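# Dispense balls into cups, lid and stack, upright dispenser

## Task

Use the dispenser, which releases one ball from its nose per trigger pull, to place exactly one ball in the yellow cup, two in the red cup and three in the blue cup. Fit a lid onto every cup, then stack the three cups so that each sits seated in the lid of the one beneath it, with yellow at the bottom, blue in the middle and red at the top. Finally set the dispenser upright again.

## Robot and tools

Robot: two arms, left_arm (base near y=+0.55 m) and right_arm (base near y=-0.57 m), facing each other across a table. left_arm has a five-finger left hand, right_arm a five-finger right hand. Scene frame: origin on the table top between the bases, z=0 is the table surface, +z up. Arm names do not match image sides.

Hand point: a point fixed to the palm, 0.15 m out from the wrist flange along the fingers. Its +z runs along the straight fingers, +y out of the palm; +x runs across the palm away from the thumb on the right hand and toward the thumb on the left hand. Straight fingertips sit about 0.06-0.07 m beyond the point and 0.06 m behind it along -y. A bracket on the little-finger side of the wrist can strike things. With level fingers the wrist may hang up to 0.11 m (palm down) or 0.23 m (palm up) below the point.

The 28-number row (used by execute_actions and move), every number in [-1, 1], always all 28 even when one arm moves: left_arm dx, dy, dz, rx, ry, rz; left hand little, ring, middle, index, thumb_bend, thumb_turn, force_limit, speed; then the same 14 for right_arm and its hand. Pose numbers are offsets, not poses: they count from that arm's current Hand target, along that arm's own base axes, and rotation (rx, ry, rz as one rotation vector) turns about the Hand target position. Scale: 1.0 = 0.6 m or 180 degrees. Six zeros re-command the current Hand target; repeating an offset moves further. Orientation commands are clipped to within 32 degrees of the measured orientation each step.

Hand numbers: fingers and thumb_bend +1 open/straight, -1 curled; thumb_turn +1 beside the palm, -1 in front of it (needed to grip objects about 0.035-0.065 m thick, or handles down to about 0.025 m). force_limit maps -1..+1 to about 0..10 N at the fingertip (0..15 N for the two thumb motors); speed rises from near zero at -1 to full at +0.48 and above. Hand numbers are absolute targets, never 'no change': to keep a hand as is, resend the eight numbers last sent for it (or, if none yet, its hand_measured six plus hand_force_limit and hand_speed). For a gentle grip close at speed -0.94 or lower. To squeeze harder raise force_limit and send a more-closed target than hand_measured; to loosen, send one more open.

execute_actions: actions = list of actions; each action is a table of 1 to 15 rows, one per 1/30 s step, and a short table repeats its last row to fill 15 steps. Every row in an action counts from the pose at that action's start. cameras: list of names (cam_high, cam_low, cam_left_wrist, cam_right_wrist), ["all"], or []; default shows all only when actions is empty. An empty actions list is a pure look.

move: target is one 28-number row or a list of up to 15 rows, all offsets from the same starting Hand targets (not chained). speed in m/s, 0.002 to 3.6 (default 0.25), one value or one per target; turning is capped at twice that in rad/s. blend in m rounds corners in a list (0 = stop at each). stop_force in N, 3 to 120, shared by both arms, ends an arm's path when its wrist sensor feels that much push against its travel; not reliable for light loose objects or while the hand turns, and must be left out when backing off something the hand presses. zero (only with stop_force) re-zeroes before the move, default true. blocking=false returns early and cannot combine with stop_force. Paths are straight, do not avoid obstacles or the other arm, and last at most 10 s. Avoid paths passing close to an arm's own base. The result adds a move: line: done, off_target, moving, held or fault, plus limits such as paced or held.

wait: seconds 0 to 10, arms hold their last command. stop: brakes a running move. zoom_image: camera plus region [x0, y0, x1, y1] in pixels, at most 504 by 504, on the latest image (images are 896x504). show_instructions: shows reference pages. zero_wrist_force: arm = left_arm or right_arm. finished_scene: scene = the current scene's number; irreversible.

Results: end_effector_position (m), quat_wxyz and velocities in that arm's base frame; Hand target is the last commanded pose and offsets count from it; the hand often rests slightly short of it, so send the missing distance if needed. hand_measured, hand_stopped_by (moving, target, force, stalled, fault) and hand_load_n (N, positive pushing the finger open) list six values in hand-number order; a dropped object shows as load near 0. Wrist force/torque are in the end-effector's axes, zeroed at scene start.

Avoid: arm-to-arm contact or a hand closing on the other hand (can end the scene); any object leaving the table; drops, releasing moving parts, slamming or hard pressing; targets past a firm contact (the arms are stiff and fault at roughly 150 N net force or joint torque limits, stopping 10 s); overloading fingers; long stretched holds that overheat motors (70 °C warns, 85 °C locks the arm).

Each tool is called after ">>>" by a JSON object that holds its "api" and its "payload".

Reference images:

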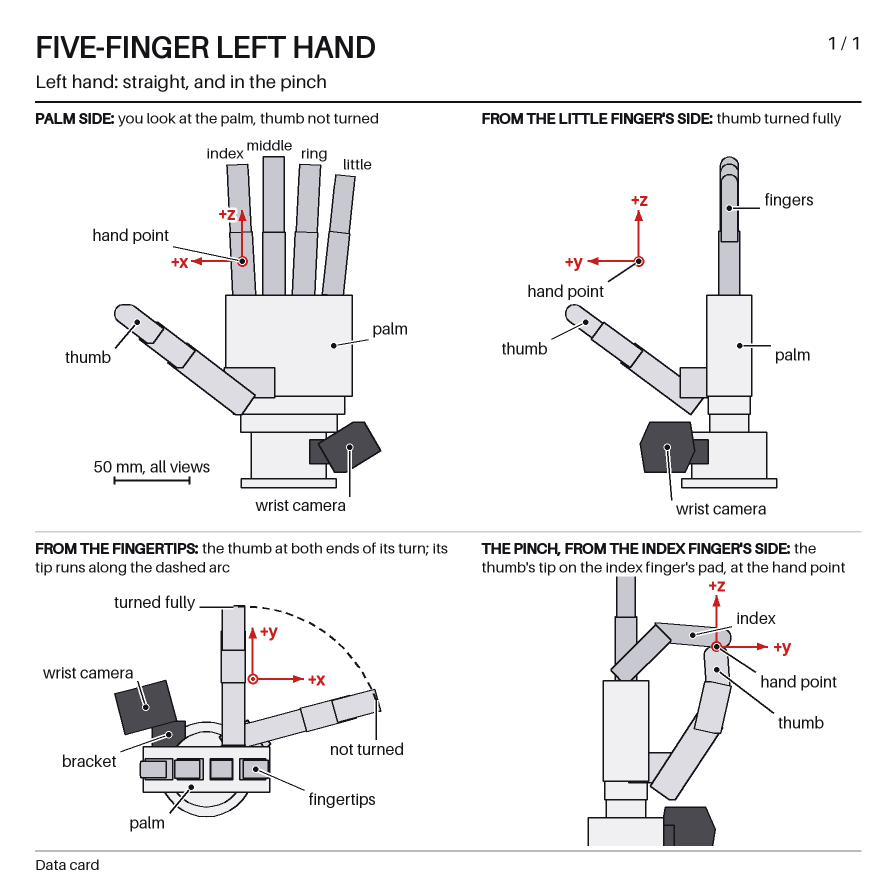

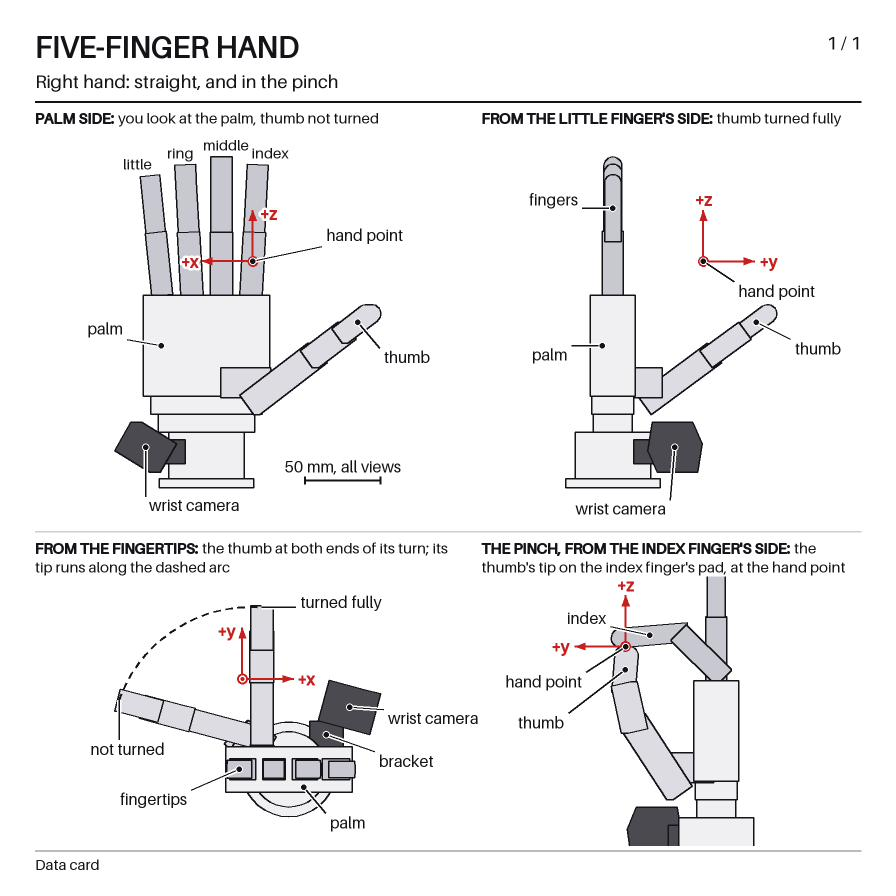

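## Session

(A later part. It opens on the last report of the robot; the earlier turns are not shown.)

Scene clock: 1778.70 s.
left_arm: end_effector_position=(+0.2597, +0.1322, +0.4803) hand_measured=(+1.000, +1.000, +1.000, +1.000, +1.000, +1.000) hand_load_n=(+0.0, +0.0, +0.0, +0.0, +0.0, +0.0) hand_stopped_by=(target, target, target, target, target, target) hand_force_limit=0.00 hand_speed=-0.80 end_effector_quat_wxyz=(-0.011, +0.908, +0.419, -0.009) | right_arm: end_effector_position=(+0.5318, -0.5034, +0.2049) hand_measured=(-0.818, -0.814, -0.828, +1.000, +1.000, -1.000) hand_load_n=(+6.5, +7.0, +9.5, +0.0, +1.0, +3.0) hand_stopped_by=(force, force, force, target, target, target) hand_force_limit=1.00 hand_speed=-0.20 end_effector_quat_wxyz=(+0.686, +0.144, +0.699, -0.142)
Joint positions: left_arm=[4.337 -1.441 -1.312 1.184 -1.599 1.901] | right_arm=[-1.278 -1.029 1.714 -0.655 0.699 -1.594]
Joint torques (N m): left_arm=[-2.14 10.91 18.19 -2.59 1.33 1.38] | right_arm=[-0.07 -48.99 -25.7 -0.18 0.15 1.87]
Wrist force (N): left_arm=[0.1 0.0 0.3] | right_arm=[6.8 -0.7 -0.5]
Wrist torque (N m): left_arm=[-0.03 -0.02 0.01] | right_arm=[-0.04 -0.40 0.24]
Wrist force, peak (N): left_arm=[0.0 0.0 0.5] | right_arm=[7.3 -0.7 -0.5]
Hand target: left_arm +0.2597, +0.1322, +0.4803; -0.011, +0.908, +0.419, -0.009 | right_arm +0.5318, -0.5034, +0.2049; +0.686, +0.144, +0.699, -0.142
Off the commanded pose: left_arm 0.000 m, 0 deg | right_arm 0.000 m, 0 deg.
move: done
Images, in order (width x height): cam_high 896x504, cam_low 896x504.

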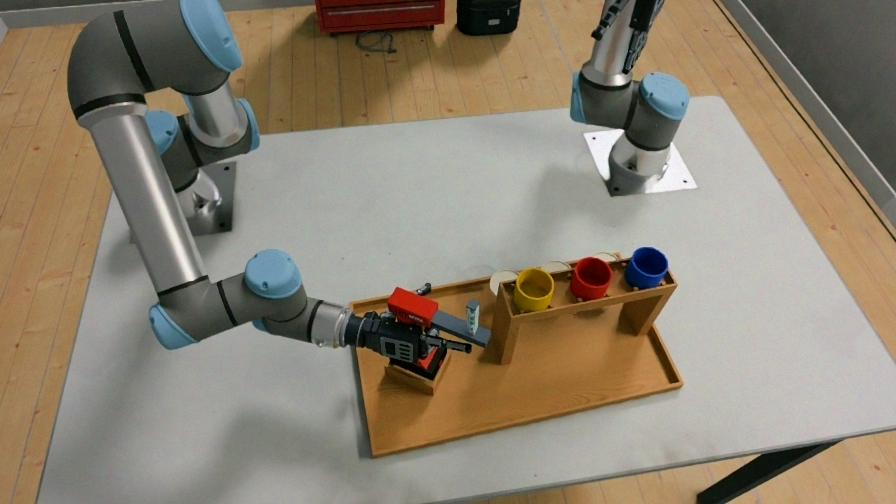

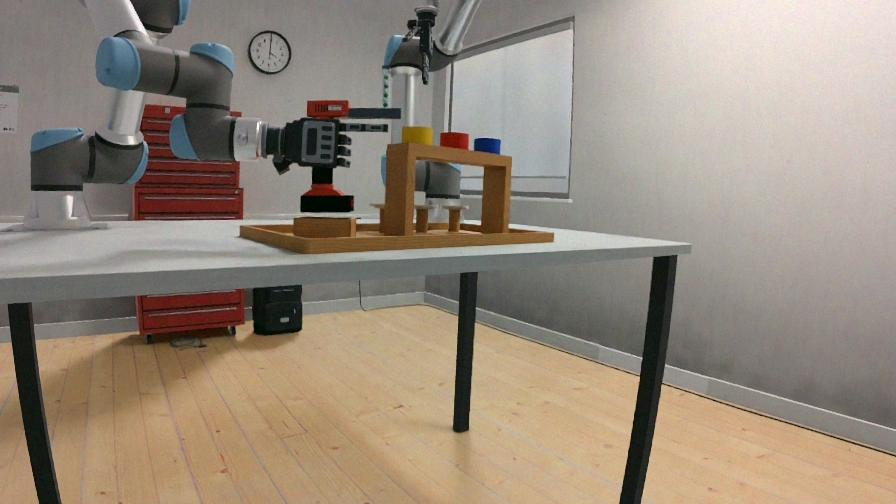

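>>> {"api": "move", "payload": {"target": [[0,0,0,0,0,0,1,1,1,1,1,1,0,-0.8, -0.0028,0.0018,0,0,0,0,-0.99,-0.99,-0.99,1,1,-1,1.0,-0.2],[0,0,0,0,0,0,1,1,1,1,1,1,0,-0.8, -0.0028,0.0018,-0.1,0,0,0,-0.99,-0.99,-0.99,1,1,-1,1.0,-0.2]], "speed": 0.015, "stop_force": 5, "cameras": ["cam_high", "cam_low"]}}

>>> {"api": "zoom_image", "payload": {"camera": "cam_high", "region": [370, 310, 470, 410]}}

>>> {"api": "zoom_image", "payload": {"camera": "cam_low", "region": [260, 70, 420, 250]}}

Scene clock: 1799.33 s.
left_arm: end_effector_position=(+0.2597, +0.1322, +0.4803) hand_measured=(+1.000, +1.000, +1.000, +1.000, +1.000, +1.000) hand_load_n=(+0.0, +0.0, +0.0, +0.0, +0.0, +0.0) hand_stopped_by=(target, target, target, target, target, target) hand_force_limit=0.00 hand_speed=-0.80 end_effector_quat_wxyz=(-0.011, +0.908, +0.419, -0.009) | right_arm: end_effector_position=(+0.5301, -0.5023, +0.1552) hand_measured=(-0.818, -0.814, -0.828, +1.000, +1.000, -1.000) hand_load_n=(+6.0, +6.5, +9.5, +0.0, +1.0, +5.0) hand_stopped_by=(force, force, force, target, target, target) hand_force_limit=1.00 hand_speed=-0.20 end_effector_quat_wxyz=(+0.686, +0.144, +0.699, -0.142)
Joint positions: left_arm=[4.337 -1.441 -1.312 1.184 -1.599 1.901] | right_arm=[-1.281 -0.952 1.747 -0.765 0.697 -1.594]
Joint torques (N m): left_arm=[-2.02 10.52 19 -2.51 1.25 1.21] | right_arm=[0.25 -52.27 -26.62 -3.01 0.95 -1.33]
Wrist force (N): left_arm=[-0.1 0.0 0.3] | right_arm=[7.1 2.9 -0.7]
Wrist torque (N m): left_arm=[-0.02 0.02 -0.01] | right_arm=[0.14 -0.42 0.63]
Wrist force, peak (N): left_arm=[-0.3 0.1 0.4] | right_arm=[-7.8 8.4 2.4]
Hand target: left_arm +0.2597, +0.1322, +0.4803; -0.011, +0.908, +0.419, -0.009 | right_arm +0.5301, -0.5023, +0.1552; +0.686, +0.144, +0.699, -0.142 (not the last commanded pose)
Off the commanded pose: left_arm 0.000 m, 0 deg | right_arm 0.010 m, 0 deg.
move: contact (right_arm); path passed 1 of 2 targets
Images, in order (width x height): cam_high 896x504, cam_low 896x504.

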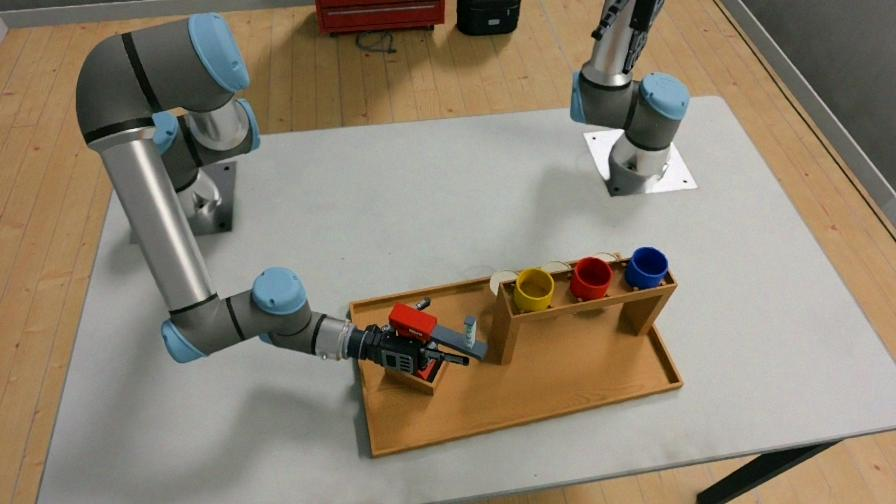

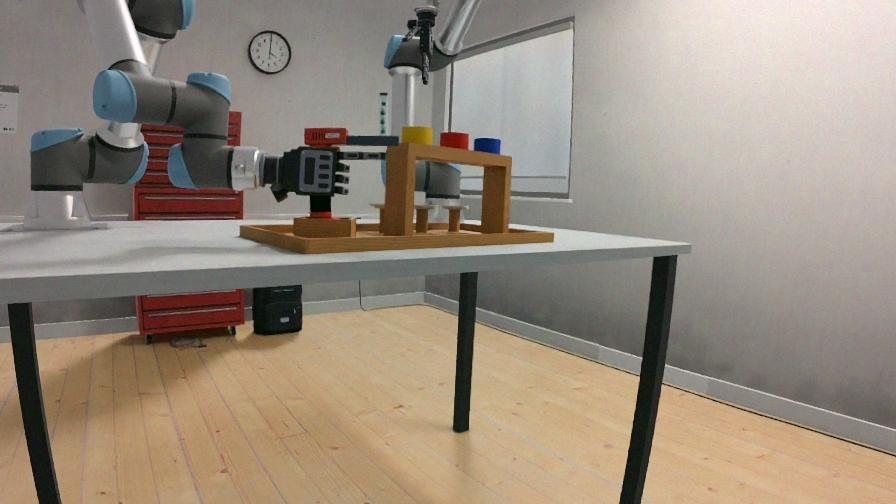

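Scaled by 5.040 from the camera's 896x504 image, which has a finer 1280x720 frame.

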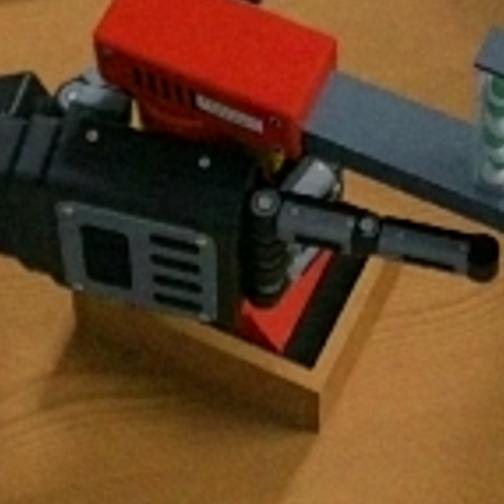

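Scaled by 2.800 from the camera's 896x504 image, which has a finer 1280x720 frame.

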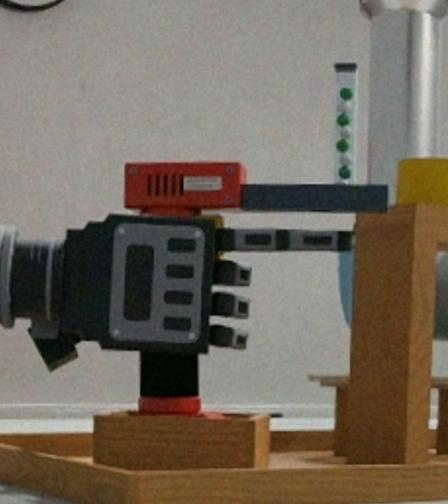

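>>> {"api": "move", "payload": {"target": [0,0,0,0,0,0,1,1,1,1,1,1,0,-0.8, 0,0,-0.006,0,0,0,-0.99,-0.99,-0.99,1,1,-1,1.0,-0.2], "speed": 0.01, "stop_force": 3, "cameras": []}}

>>> {"api": "move", "payload": {"target": [0,0,0,0,0,0,1,1,1,1,1,1,0,-0.8, 0,0,0,0,0,0,-0.5,-0.5,-0.5,1,1,-1,1.0,-0.6], "cameras": ["cam_high", "cam_low"]}}

>>> {"api": "zoom_image", "payload": {"camera": "cam_low", "region": [260, 70, 420, 250]}}

Scene clock: 1885.77 s.
left_arm: end_effector_position=(+0.2597, +0.1322, +0.4803) hand_measured=(+1.000, +1.000, +1.000, +1.000, +1.000, +1.000) hand_load_n=(+0.0, +0.0, +0.0, +0.0, +0.0, +0.0) hand_stopped_by=(target, target, target, target, target, target) hand_force_limit=0.00 hand_speed=-0.80 end_effector_quat_wxyz=(-0.011, +0.908, +0.419, -0.009) | right_arm: end_effector_position=(+0.5301, -0.5023, +0.1550) hand_measured=(-0.818, -0.814, -0.828, +1.000, +1.000, -1.000) hand_load_n=(+6.5, +7.0, +9.5, +0.0, +1.0, +5.5) hand_stopped_by=(force, force, force, target, target, target) hand_force_limit=1.00 hand_speed=-0.20 end_effector_quat_wxyz=(+0.686, +0.144, +0.699, -0.142)
Joint positions: left_arm=[4.337 -1.441 -1.312 1.184 -1.599 1.901] | right_arm=[-1.281 -0.952 1.747 -0.766 0.697 -1.594]
Joint torques (N m): left_arm=[-1.96 10.3 18.58 -2.56 1.09 1.17] | right_arm=[-7.56 -47.41 -21.9 -0.44 0.74 -1.64]
Wrist force (N): left_arm=[0.0 0.0 0.2] | right_arm=[3.1 5.3 0.9]
Wrist torque (N m): left_arm=[-0.01 0.00 0.00] | right_arm=[0.25 -0.28 0.70]
Wrist force, peak (N): left_arm=[0.0 -0.1 0.5] | right_arm=[-4.9 9.7 1.0]
Hand target: left_arm +0.2597, +0.1322, +0.4803; -0.011, +0.908, +0.419, -0.009 | right_arm +0.5301, -0.5023, +0.1550; +0.686, +0.144, +0.699, -0.142 (not the last commanded pose)
Off the commanded pose: left_arm 0.000 m, 0 deg | right_arm 0.003 m, 0 deg.
move: contact (right_arm)
No camera images: "cameras" was empty.

Scene clock: 1886.33 s.
left_arm: end_effector_position=(+0.2597, +0.1322, +0.4803) hand_measured=(+1.000, +1.000, +1.000, +1.000, +1.000, +1.000) hand_load_n=(+0.0, +0.0, +0.0, +0.0, +0.0, +0.0) hand_stopped_by=(target, target, target, target, target, target) hand_force_limit=0.00 hand_speed=-0.80 end_effector_quat_wxyz=(-0.011, +0.908, +0.419, -0.009) | right_arm: end_effector_position=(+0.5301, -0.5023, +0.1550) hand_measured=(-0.500, -0.500, -0.500, +1.000, +1.000, -1.000) hand_load_n=(+0.0, +0.0, +0.0, +0.0, +0.0, -0.5) hand_stopped_by=(target, target, target, target, target, target) hand_force_limit=1.00 hand_speed=-0.60 end_effector_quat_wxyz=(+0.686, +0.144, +0.699, -0.142)
Joint positions: left_arm=[4.337 -1.441 -1.312 1.184 -1.599 1.901] | right_arm=[-1.281 -0.952 1.747 -0.766 0.697 -1.594]
Joint torques (N m): left_arm=[-2.63 9.69 18.37 -2.45 0.89 1.12] | right_arm=[0.82 -45.69 -22.96 -0.71 0.95 -1.48]
Wrist force (N): left_arm=[0.0 0.1 0.3] | right_arm=[1.7 -1.0 -1.1]
Wrist torque (N m): left_arm=[-0.01 0.00 -0.01] | right_arm=[-0.05 -0.23 0.08]
Wrist force, peak (N): left_arm=[0.0 0.0 0.3] | right_arm=[6.4 -0.3 -3.1]
Hand target: left_arm +0.2597, +0.1322, +0.4803; -0.011, +0.908, +0.419, -0.009 | right_arm +0.5301, -0.5023, +0.1550; +0.686, +0.144, +0.699, -0.142
Off the commanded pose: left_arm 0.000 m, 0 deg | right_arm 0.000 m, 0 deg.
move: done
Images, in order (width x height): cam_high 896x504, cam_low 896x504.

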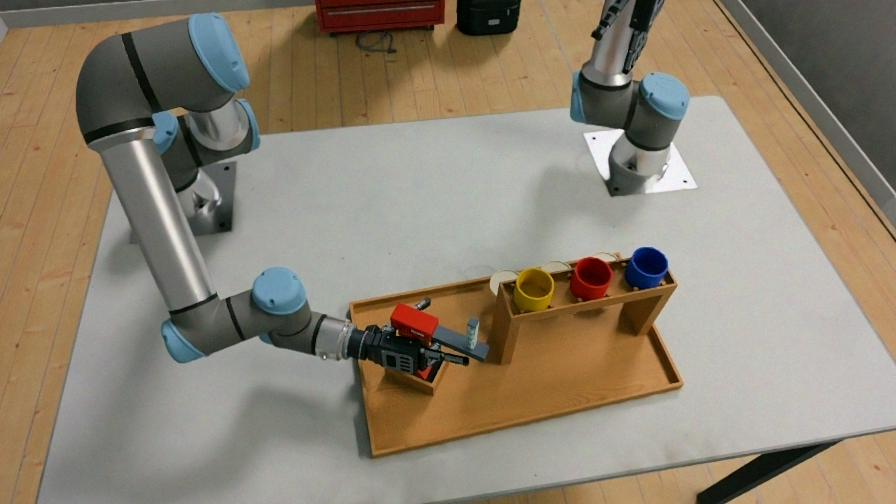

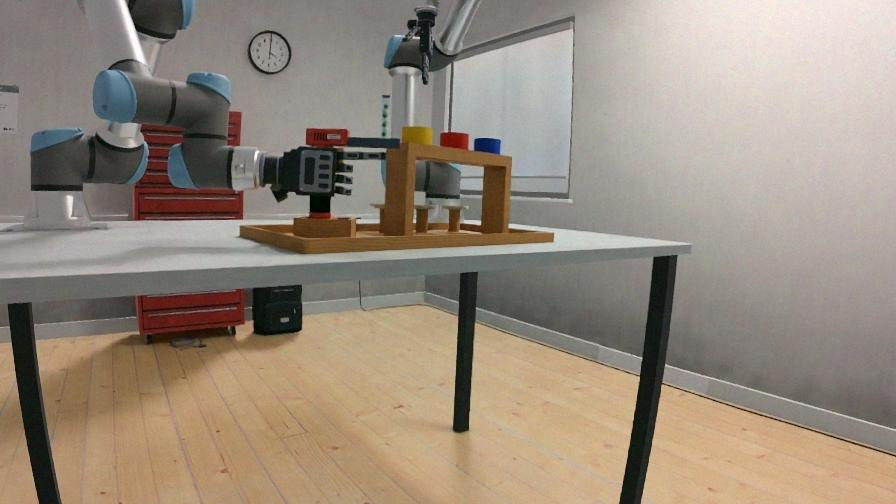

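Scaled by 2.800 from the camera's 896x504 image, which has a finer 1280x720 frame.

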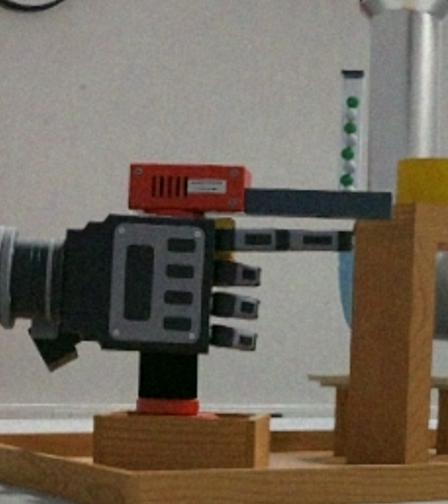

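>>> {"api": "move", "payload": {"target": [0,0,0,0,0,0,1,1,1,1,1,1,0,-0.8, 0,0,0,0,0,0,1,1,1,1,1,-1,1.0,0], "cameras": []}}

>>> {"api": "move", "payload": {"target": [0,0,0,0,0,0,1,1,1,1,1,1,0,-0.8, -0.0918,0.0397,0,0,0,0,1,1,1,1,1,-1,1.0,0], "speed": 0.05, "cameras": ["cam_high", "cam_low", "cam_right_wrist"]}}

>>> {"api": "zoom_image", "payload": {"camera": "cam_high", "region": [330, 270, 510, 420]}}

>>> {"api": "zoom_image", "payload": {"camera": "cam_low", "region": [260, 70, 420, 250]}}

Scene clock: 1899.33 s.
left_arm: end_effector_position=(+0.2597, +0.1322, +0.4803) hand_measured=(+1.000, +1.000, +1.000, +1.000, +1.000, +1.000) hand_load_n=(+0.0, +0.0, +0.0, +0.0, +0.0, +0.0) hand_stopped_by=(target, target, target, target, target, target) hand_force_limit=0.00 hand_speed=-0.80 end_effector_quat_wxyz=(-0.011, +0.908, +0.419, -0.009) | right_arm: end_effector_position=(+0.5301, -0.5023, +0.1550) hand_measured=(+1.000, +1.000, +1.000, +1.000, +1.000, -1.000) hand_load_n=(+0.0, +0.0, +0.0, +0.0, +0.0, +0.0) hand_stopped_by=(target, target, target, target, target, target) hand_force_limit=1.00 hand_speed=0.00 end_effector_quat_wxyz=(+0.686, +0.144, +0.699, -0.142)
Joint positions: left_arm=[4.337 -1.441 -1.312 1.184 -1.599 1.901] | right_arm=[-1.281 -0.952 1.747 -0.766 0.697 -1.594]
Joint torques (N m): left_arm=[-1.93 10.31 18.56 -2.55 1.19 1.06] | right_arm=[6.93 -36.39 -20.99 -1.63 0.83 -1.44]
Wrist force (N): left_arm=[-0.1 0.0 0.4] | right_arm=[1.7 -1.1 -0.9]
Wrist torque (N m): left_arm=[-0.02 0.02 0.00] | right_arm=[-0.08 -0.24 0.09]
Wrist force, peak (N): left_arm=[-0.2 0.3 0.4] | right_arm=[1.6 -1.2 -1.2]
Hand target: left_arm +0.2597, +0.1322, +0.4803; -0.011, +0.908, +0.419, -0.009 | right_arm +0.5301, -0.5023, +0.1550; +0.686, +0.144, +0.699, -0.142
Off the commanded pose: left_arm 0.000 m, 0 deg | right_arm 0.000 m, 0 deg.
move: done
No camera images: "cameras" was empty.

Scene clock: 1900.83 s.
left_arm: end_effector_position=(+0.2597, +0.1322, +0.4803) hand_measured=(+1.000, +1.000, +1.000, +1.000, +1.000, +1.000) hand_load_n=(+0.0, +0.0, +0.0, +0.0, +0.0, +0.0) hand_stopped_by=(target, target, target, target, target, target) hand_force_limit=0.00 hand_speed=-0.80 end_effector_quat_wxyz=(-0.011, +0.908, +0.419, -0.009) | right_arm: end_effector_position=(+0.4750, -0.4785, +0.1550) hand_measured=(+1.000, +1.000, +1.000, +1.000, +1.000, -1.000) hand_load_n=(+0.0, +0.0, +0.0, +0.0, +0.0, -0.5) hand_stopped_by=(target, target, target, target, target, target) hand_force_limit=1.00 hand_speed=0.00 end_effector_quat_wxyz=(+0.686, +0.144, +0.699, -0.142) end_effector_velocity=(+0.001, -0.001, +0.000) end_effector_angular_velocity=(+0.000, +0.001, -0.002)
Joint positions: left_arm=[4.337 -1.441 -1.312 1.184 -1.599 1.901] | right_arm=[-1.378 -1.032 1.898 -0.833 0.6 -1.599]
Joint velocities: left_arm=[within noise] | right_arm=[0.002 0.002 -0.004 0.003 0.005 -0.002]
Joint torques (N m): left_arm=[-2.04 10.59 18.64 -2.48 1.1 0.92] | right_arm=[8.64 -30.96 -23.16 0.46 1.57 -0.23]
Wrist force (N): left_arm=[-0.1 0.1 0.2] | right_arm=[1.5 -0.6 -1.1]
Wrist torque (N m): left_arm=[0.00 0.02 -0.01] | right_arm=[-0.03 -0.18 0.18]
Wrist force, peak (N): left_arm=[-0.3 0.1 0.3] | right_arm=[1.8 -1.3 -0.9]
Hand target: left_arm +0.2597, +0.1322, +0.4803; -0.011, +0.908, +0.419, -0.009 | right_arm +0.4751, -0.4785, +0.1550; +0.686, +0.144, +0.699, -0.142
Off the commanded pose: left_arm 0.000 m, 0 deg | right_arm 0.000 m, 0 deg.
move: done
Images, in order (width x height): cam_high 896x504, cam_low 896x504, cam_right_wrist 896x504.

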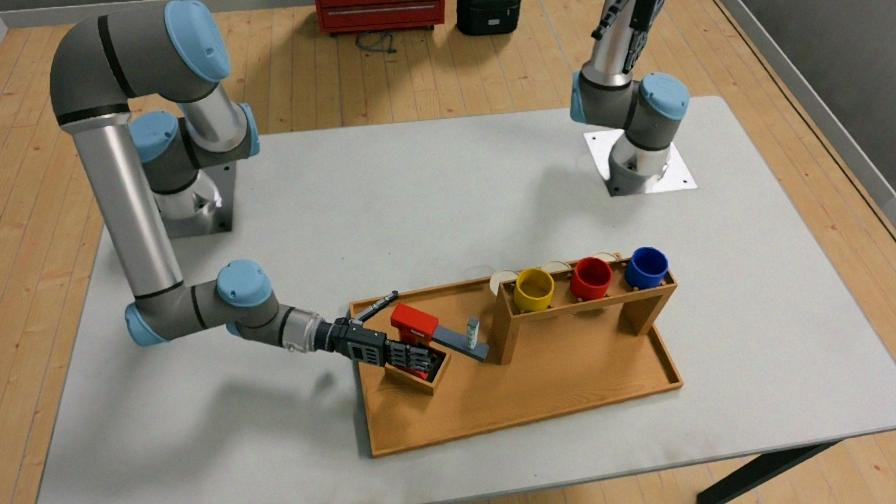

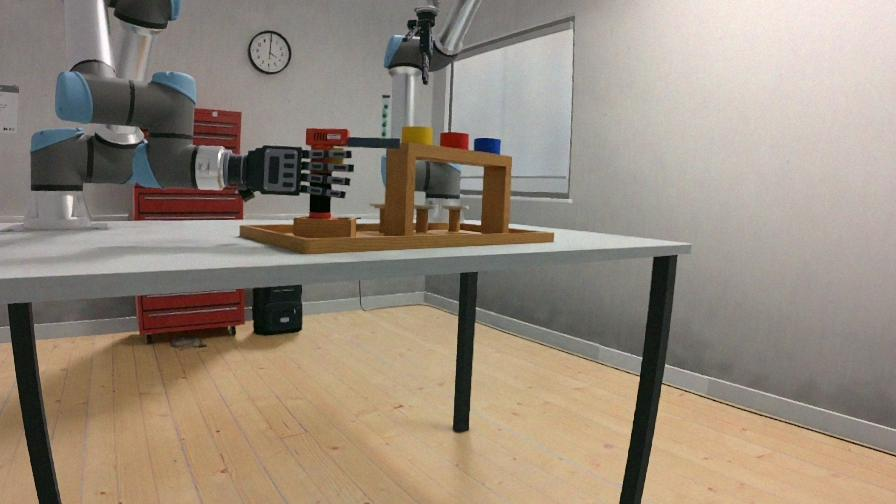

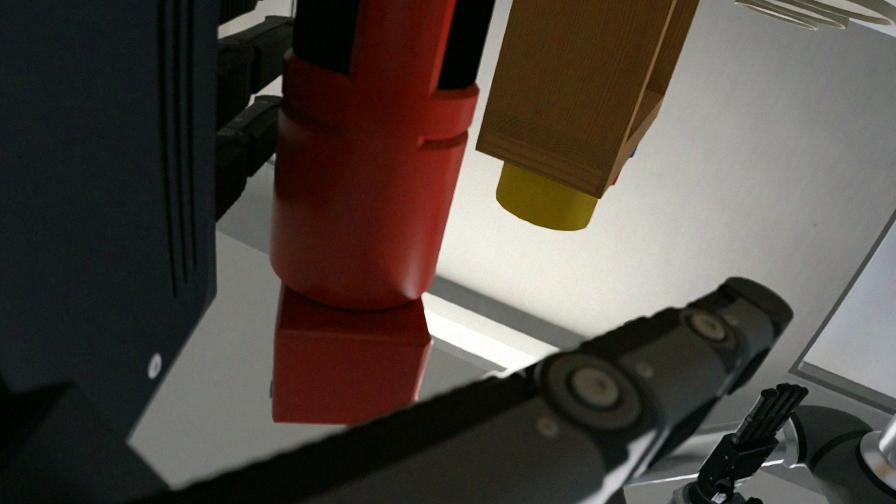

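Scaled by 2.800 from the camera's 896x504 image, which has a finer 1280x720 frame.

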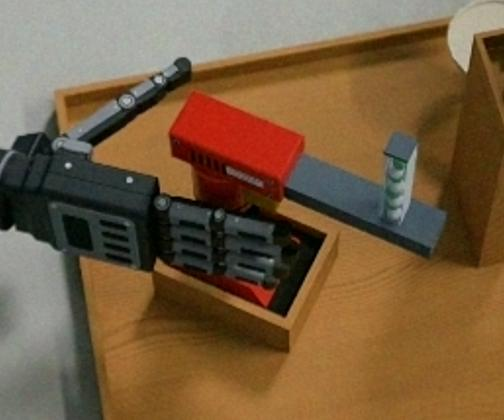

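Scaled by 2.800 from the camera's 896x504 image, which has a finer 1280x720 frame.

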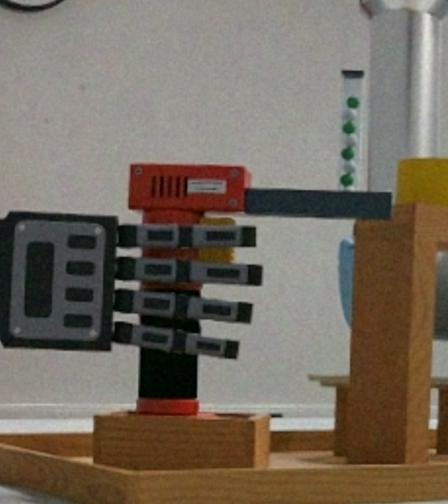

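>>> {"api": "move", "payload": {"target": [0,0,0,0,0,0,1,1,1,1,1,1,0,-0.8, 0.0342,-0.0013,-0.0042,0,0,-0.2083,1,1,1,1,1,-1,1.0,0], "speed": 0.15, "cameras": ["cam_high", "cam_low", "cam_right_wrist"]}}

>>> {"api": "zoom_image", "payload": {"camera": "cam_high", "region": [330, 270, 510, 420]}}

>>> {"api": "zoom_image", "payload": {"camera": "cam_low", "region": [260, 70, 420, 250]}}

Scene clock: 1928.47 s.
left_arm: end_effector_position=(+0.2597, +0.1322, +0.4803) hand_measured=(+1.000, +1.000, +1.000, +1.000, +1.000, +1.000) hand_load_n=(+0.0, +0.0, +0.0, +0.0, +0.0, +0.0) hand_stopped_by=(target, target, target, target, target, target) hand_force_limit=0.00 hand_speed=-0.80 end_effector_quat_wxyz=(-0.011, +0.908, +0.419, -0.009) | right_arm: end_effector_position=(+0.4956, -0.4793, +0.1525) hand_measured=(+1.000, +1.000, +1.000, +1.000, +1.000, -1.000) hand_load_n=(+0.0, +0.0, -0.5, +0.0, +0.5, +0.0) hand_stopped_by=(target, target, target, target, target, target) hand_force_limit=1.00 hand_speed=0.00 end_effector_quat_wxyz=(+0.604, +0.361, +0.616, -0.355)
Joint positions: left_arm=[4.337 -1.441 -1.312 1.184 -1.599 1.901] | right_arm=[-1.048 -1.12 2.071 -0.931 1.583 -1.571]
Joint torques (N m): left_arm=[-2.47 10.58 19.35 -2.43 0.87 0.95] | right_arm=[-0.32 -36.9 -3 -2.16 0.99 0.46]
Wrist force (N): left_arm=[-0.2 0.1 0.3] | right_arm=[2.1 -1.2 -1.6]
Wrist torque (N m): left_arm=[-0.01 0.02 -0.01] | right_arm=[-0.10 -0.22 -0.01]
Wrist force, peak (N): left_arm=[0.0 0.3 0.4] | right_arm=[2.1 -1.2 -1.6]
Hand target: left_arm +0.2597, +0.1322, +0.4803; -0.011, +0.908, +0.419, -0.009 | right_arm +0.4956, -0.4793, +0.1525; +0.604, +0.361, +0.616, -0.355
Off the commanded pose: left_arm 0.000 m, 0 deg | right_arm 0.000 m, 0 deg.
move: done
Images, in order (width x height): cam_high 896x504, cam_low 896x504, cam_right_wrist 896x504.

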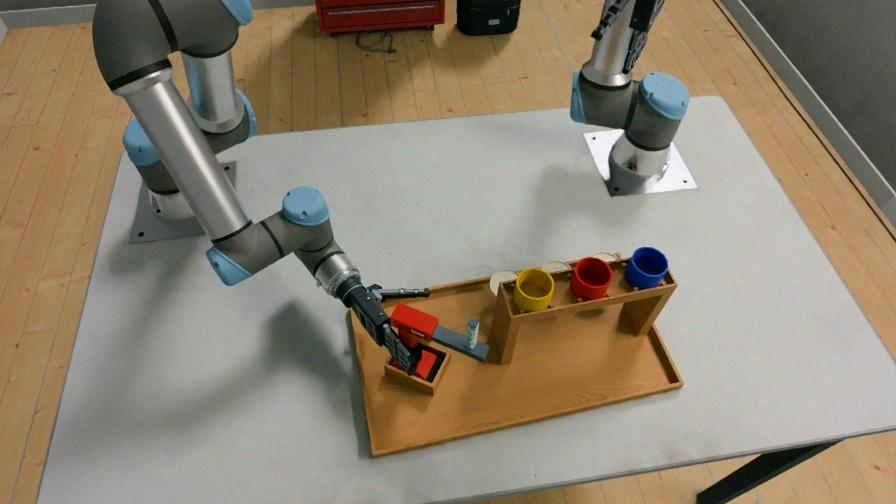

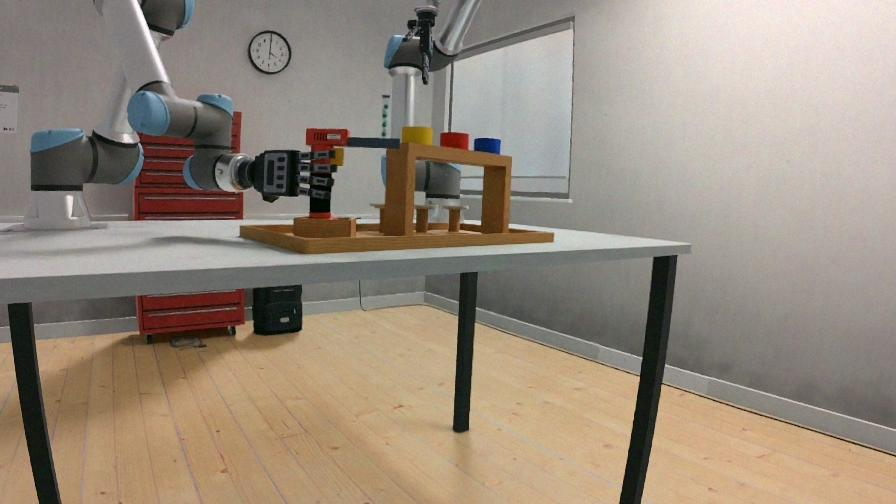

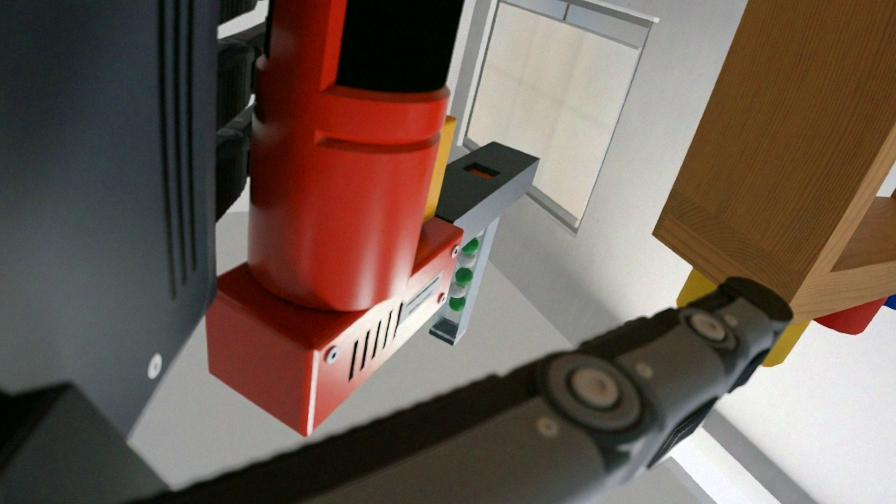

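Scaled by 2.800 from the camera's 896x504 image, which has a finer 1280x720 frame.

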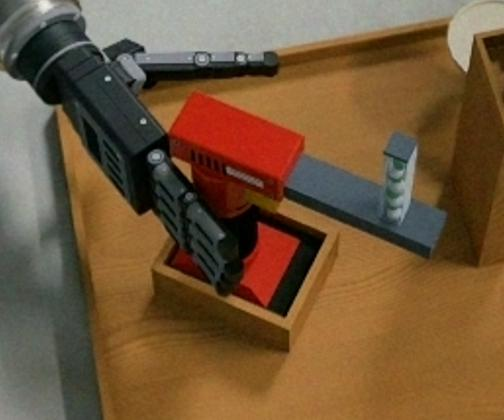

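Scaled by 2.800 from the camera's 896x504 image, which has a finer 1280x720 frame.

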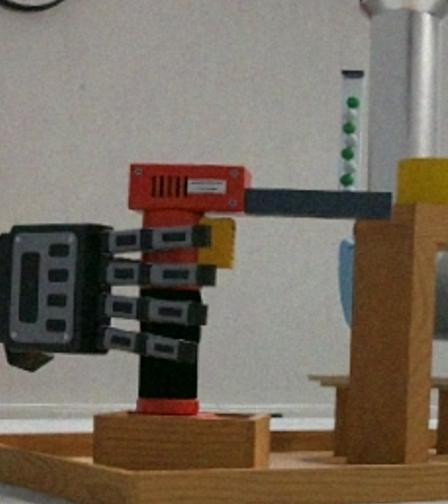

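>>> {"api": "move", "payload": {"target": [0,0,0,0,0,0,1,1,1,1,1,1,0,-0.8, 0.0488,-0.0873,-0.0033,0,0,0,1,1,1,1,1,-1,1.0,0], "speed": 0.05, "stop_force": 4, "cameras": ["cam_high", "cam_low", "cam_right_wrist"]}}

>>> {"api": "zoom_image", "payload": {"camera": "cam_high", "region": [330, 270, 510, 420]}}

>>> {"api": "zoom_image", "payload": {"camera": "cam_low", "region": [260, 70, 420, 250]}}

Scene clock: 1955.80 s.
left_arm: end_effector_position=(+0.2597, +0.1322, +0.4803) hand_measured=(+1.000, +1.000, +1.000, +1.000, +1.000, +1.000) hand_load_n=(+0.0, +0.0, -0.5, +0.0, +0.0, +0.0) hand_stopped_by=(target, target, target, target, target, target) hand_force_limit=0.00 hand_speed=-0.80 end_effector_quat_wxyz=(-0.011, +0.908, +0.419, -0.009) | right_arm: end_effector_position=(+0.5249, -0.5317, +0.1505) hand_measured=(+1.000, +1.000, +1.000, +1.000, +1.000, -1.000) hand_load_n=(+0.0, +0.0, +0.0, +0.0, +0.0, -0.5) hand_stopped_by=(target, target, target, target, target, target) hand_force_limit=1.00 hand_speed=0.00 end_effector_quat_wxyz=(+0.604, +0.361, +0.616, -0.355)
Joint positions: left_arm=[4.337 -1.441 -1.312 1.184 -1.599 1.901] | right_arm=[-1.05 -1.023 1.898 -0.857 1.582 -1.571]
Joint torques (N m): left_arm=[-1.64 9.92 19.02 -2.54 0.73 0.89] | right_arm=[5.7 -43.97 -5.03 -2.82 -0.29 -1.66]
Wrist force (N): left_arm=[0.0 0.1 0.1] | right_arm=[2.8 -4.1 -0.8]
Wrist torque (N m): left_arm=[0.00 0.00 0.00] | right_arm=[-0.30 -0.22 -0.16]
Wrist force, peak (N): left_arm=[-0.2 0.0 0.5] | right_arm=[0.2 -7.4 -5.7]
Hand target: left_arm +0.2597, +0.1322, +0.4803; -0.011, +0.908, +0.419, -0.009 | right_arm +0.5249, -0.5317, +0.1505; +0.604, +0.361, +0.616, -0.355
Off the commanded pose: left_arm 0.000 m, 0 deg | right_arm 0.000 m, 0 deg.
move: done
Images, in order (width x height): cam_high 896x504, cam_low 896x504, cam_right_wrist 896x504.

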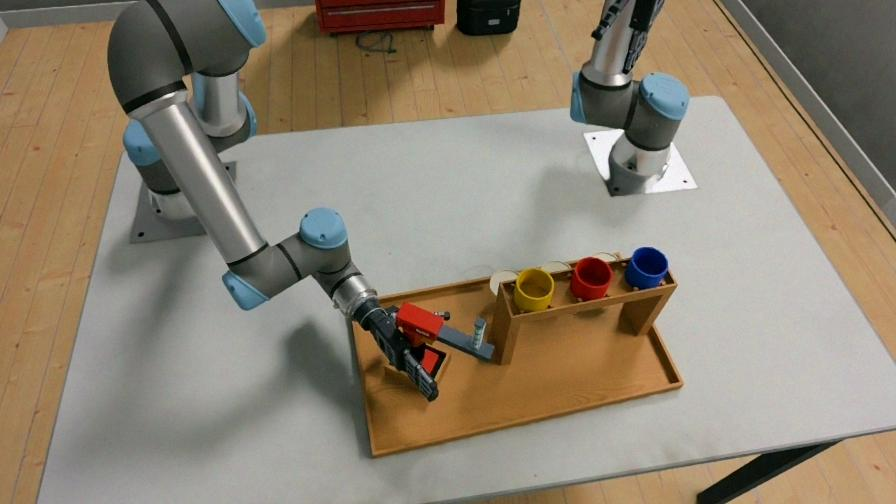

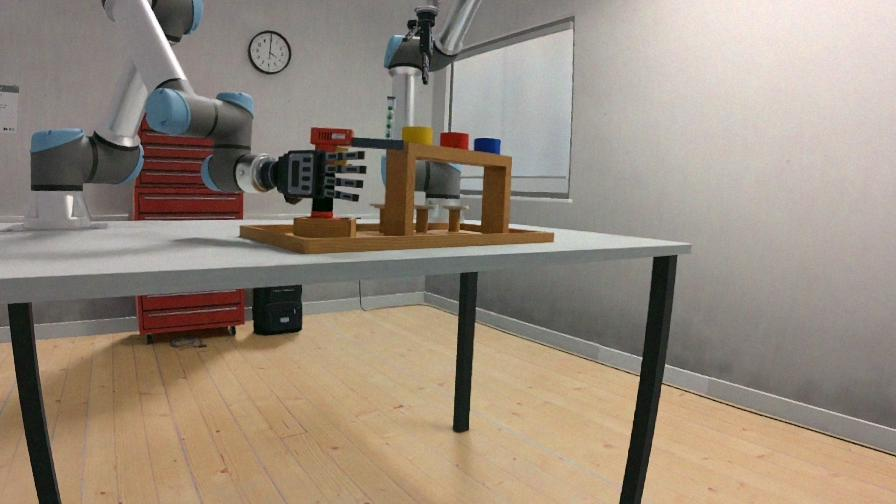

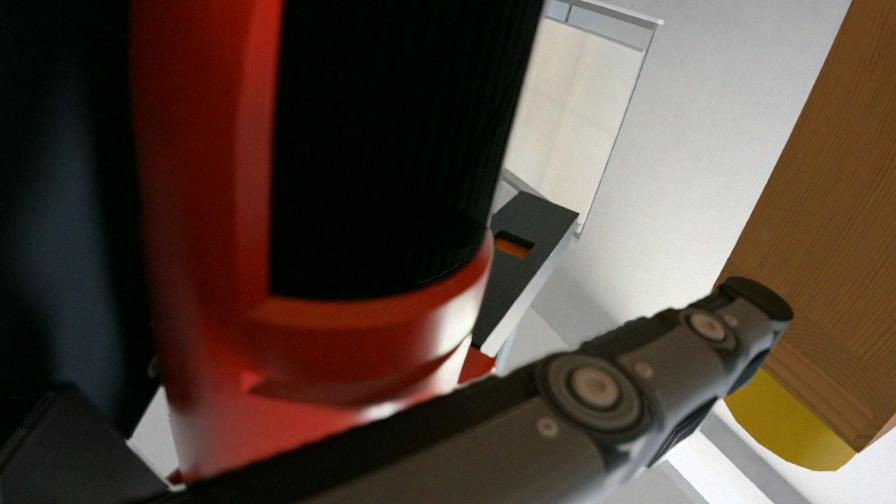

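Scaled by 2.800 from the camera's 896x504 image, which has a finer 1280x720 frame.

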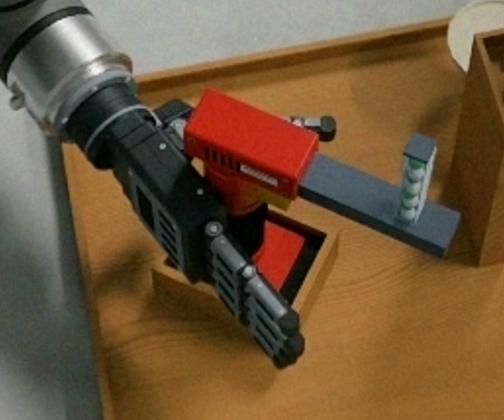

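Scaled by 2.800 from the camera's 896x504 image, which has a finer 1280x720 frame.

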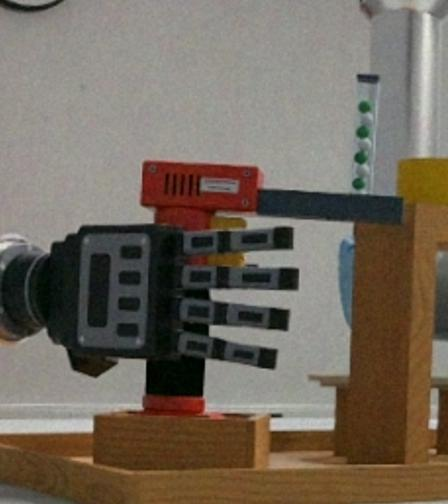

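>>> {"api": "move", "payload": {"target": [0,0,0,0,0,0,1,1,1,1,1,1,0,-0.8, -0.0058,-0.0034,0,0,0,0,1,1,1,1,1,-1,1.0,0], "speed": 0.02, "cameras": ["cam_high", "cam_low", "cam_right_wrist"]}}

>>> {"api": "zoom_image", "payload": {"camera": "cam_low", "region": [260, 70, 420, 250]}}

Scene clock: 1970.07 s.
left_arm: end_effector_position=(+0.2597, +0.1322, +0.4803) hand_measured=(+1.000, +1.000, +1.000, +1.000, +1.000, +1.000) hand_load_n=(+0.0, +0.0, +0.0, +0.0, +0.0, +0.0) hand_stopped_by=(target, target, target, target, target, target) hand_force_limit=0.00 hand_speed=-0.80 end_effector_quat_wxyz=(-0.011, +0.908, +0.419, -0.009) | right_arm: end_effector_position=(+0.5213, -0.5337, +0.1505) hand_measured=(+1.000, +1.000, +1.000, +1.000, +1.000, -1.000) hand_load_n=(+0.0, +0.0, +0.0, +0.0, -0.5, +0.0) hand_stopped_by=(target, target, target, target, target, target) hand_force_limit=1.00 hand_speed=0.00 end_effector_quat_wxyz=(+0.604, +0.361, +0.616, -0.355)
Joint positions: left_arm=[4.337 -1.441 -1.312 1.184 -1.599 1.901] | right_arm=[-1.059 -1.024 1.901 -0.858 1.573 -1.571]
Joint torques (N m): left_arm=[-2.9 10.39 17.78 -2.47 0.66 0.76] | right_arm=[4.71 -41 -6.38 -2.62 0.03 -2]
Wrist force (N): left_arm=[0.0 -0.2 0.1] | right_arm=[1.6 -0.3 -1.0]
Wrist torque (N m): left_arm=[-0.04 0.00 0.00] | right_arm=[-0.02 -0.15 0.03]
Wrist force, peak (N): left_arm=[-0.1 0.1 0.4] | right_arm=[2.9 -4.3 -1.1]
Hand target: left_arm +0.2597, +0.1322, +0.4803; -0.011, +0.908, +0.419, -0.009 | right_arm +0.5214, -0.5337, +0.1505; +0.604, +0.361, +0.616, -0.355
Off the commanded pose: left_arm 0.000 m, 0 deg | right_arm 0.000 m, 0 deg.
move: done
Images, in order (width x height): cam_high 896x504, cam_low 896x504, cam_right_wrist 896x504.

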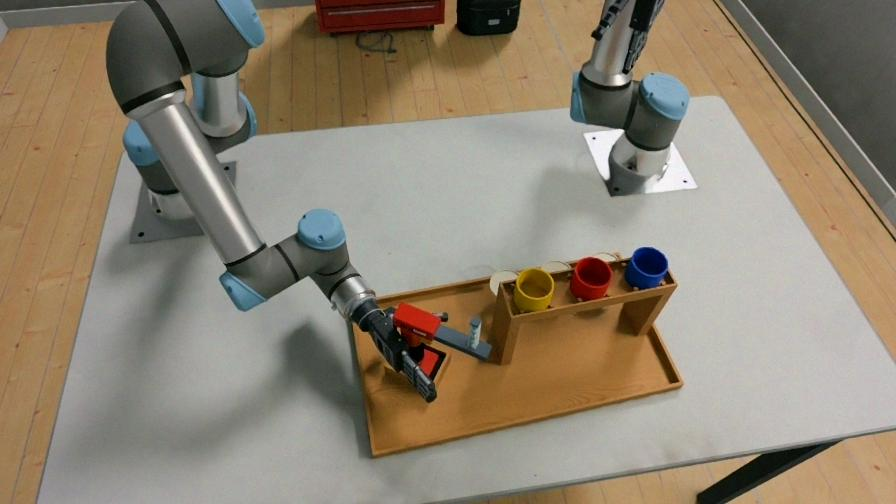

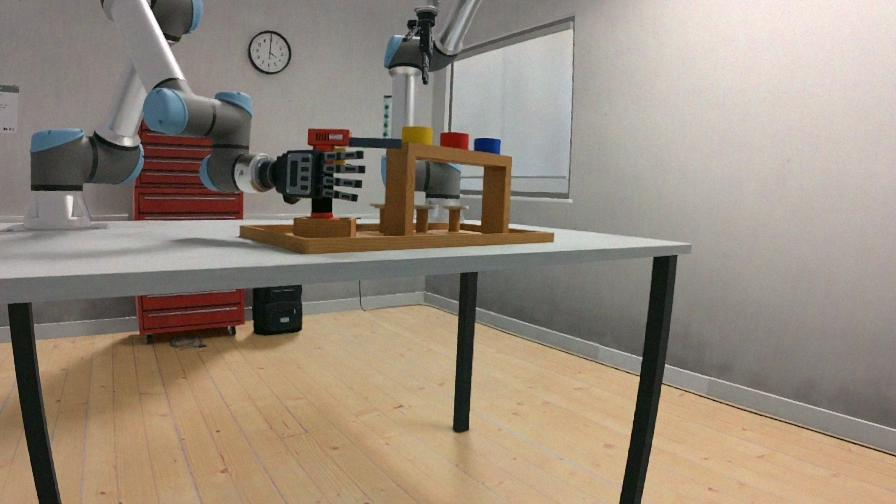

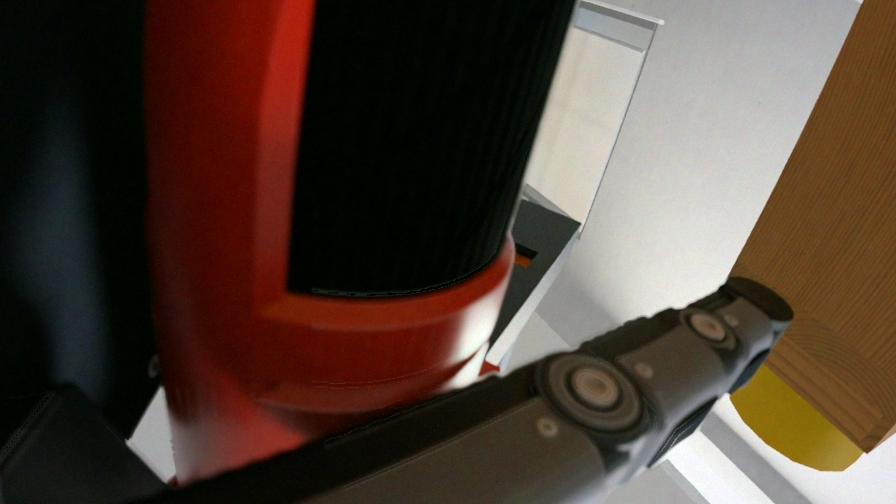

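Scaled by 2.800 from the camera's 896x504 image, which has a finer 1280x720 frame.

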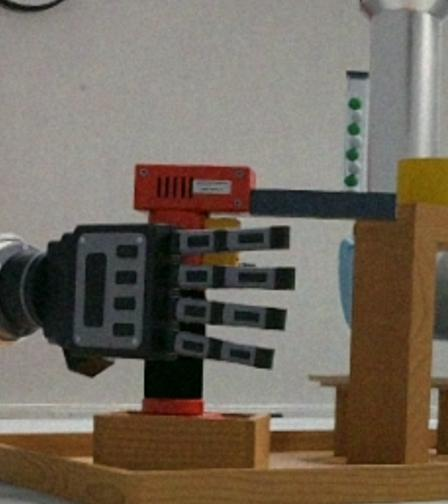

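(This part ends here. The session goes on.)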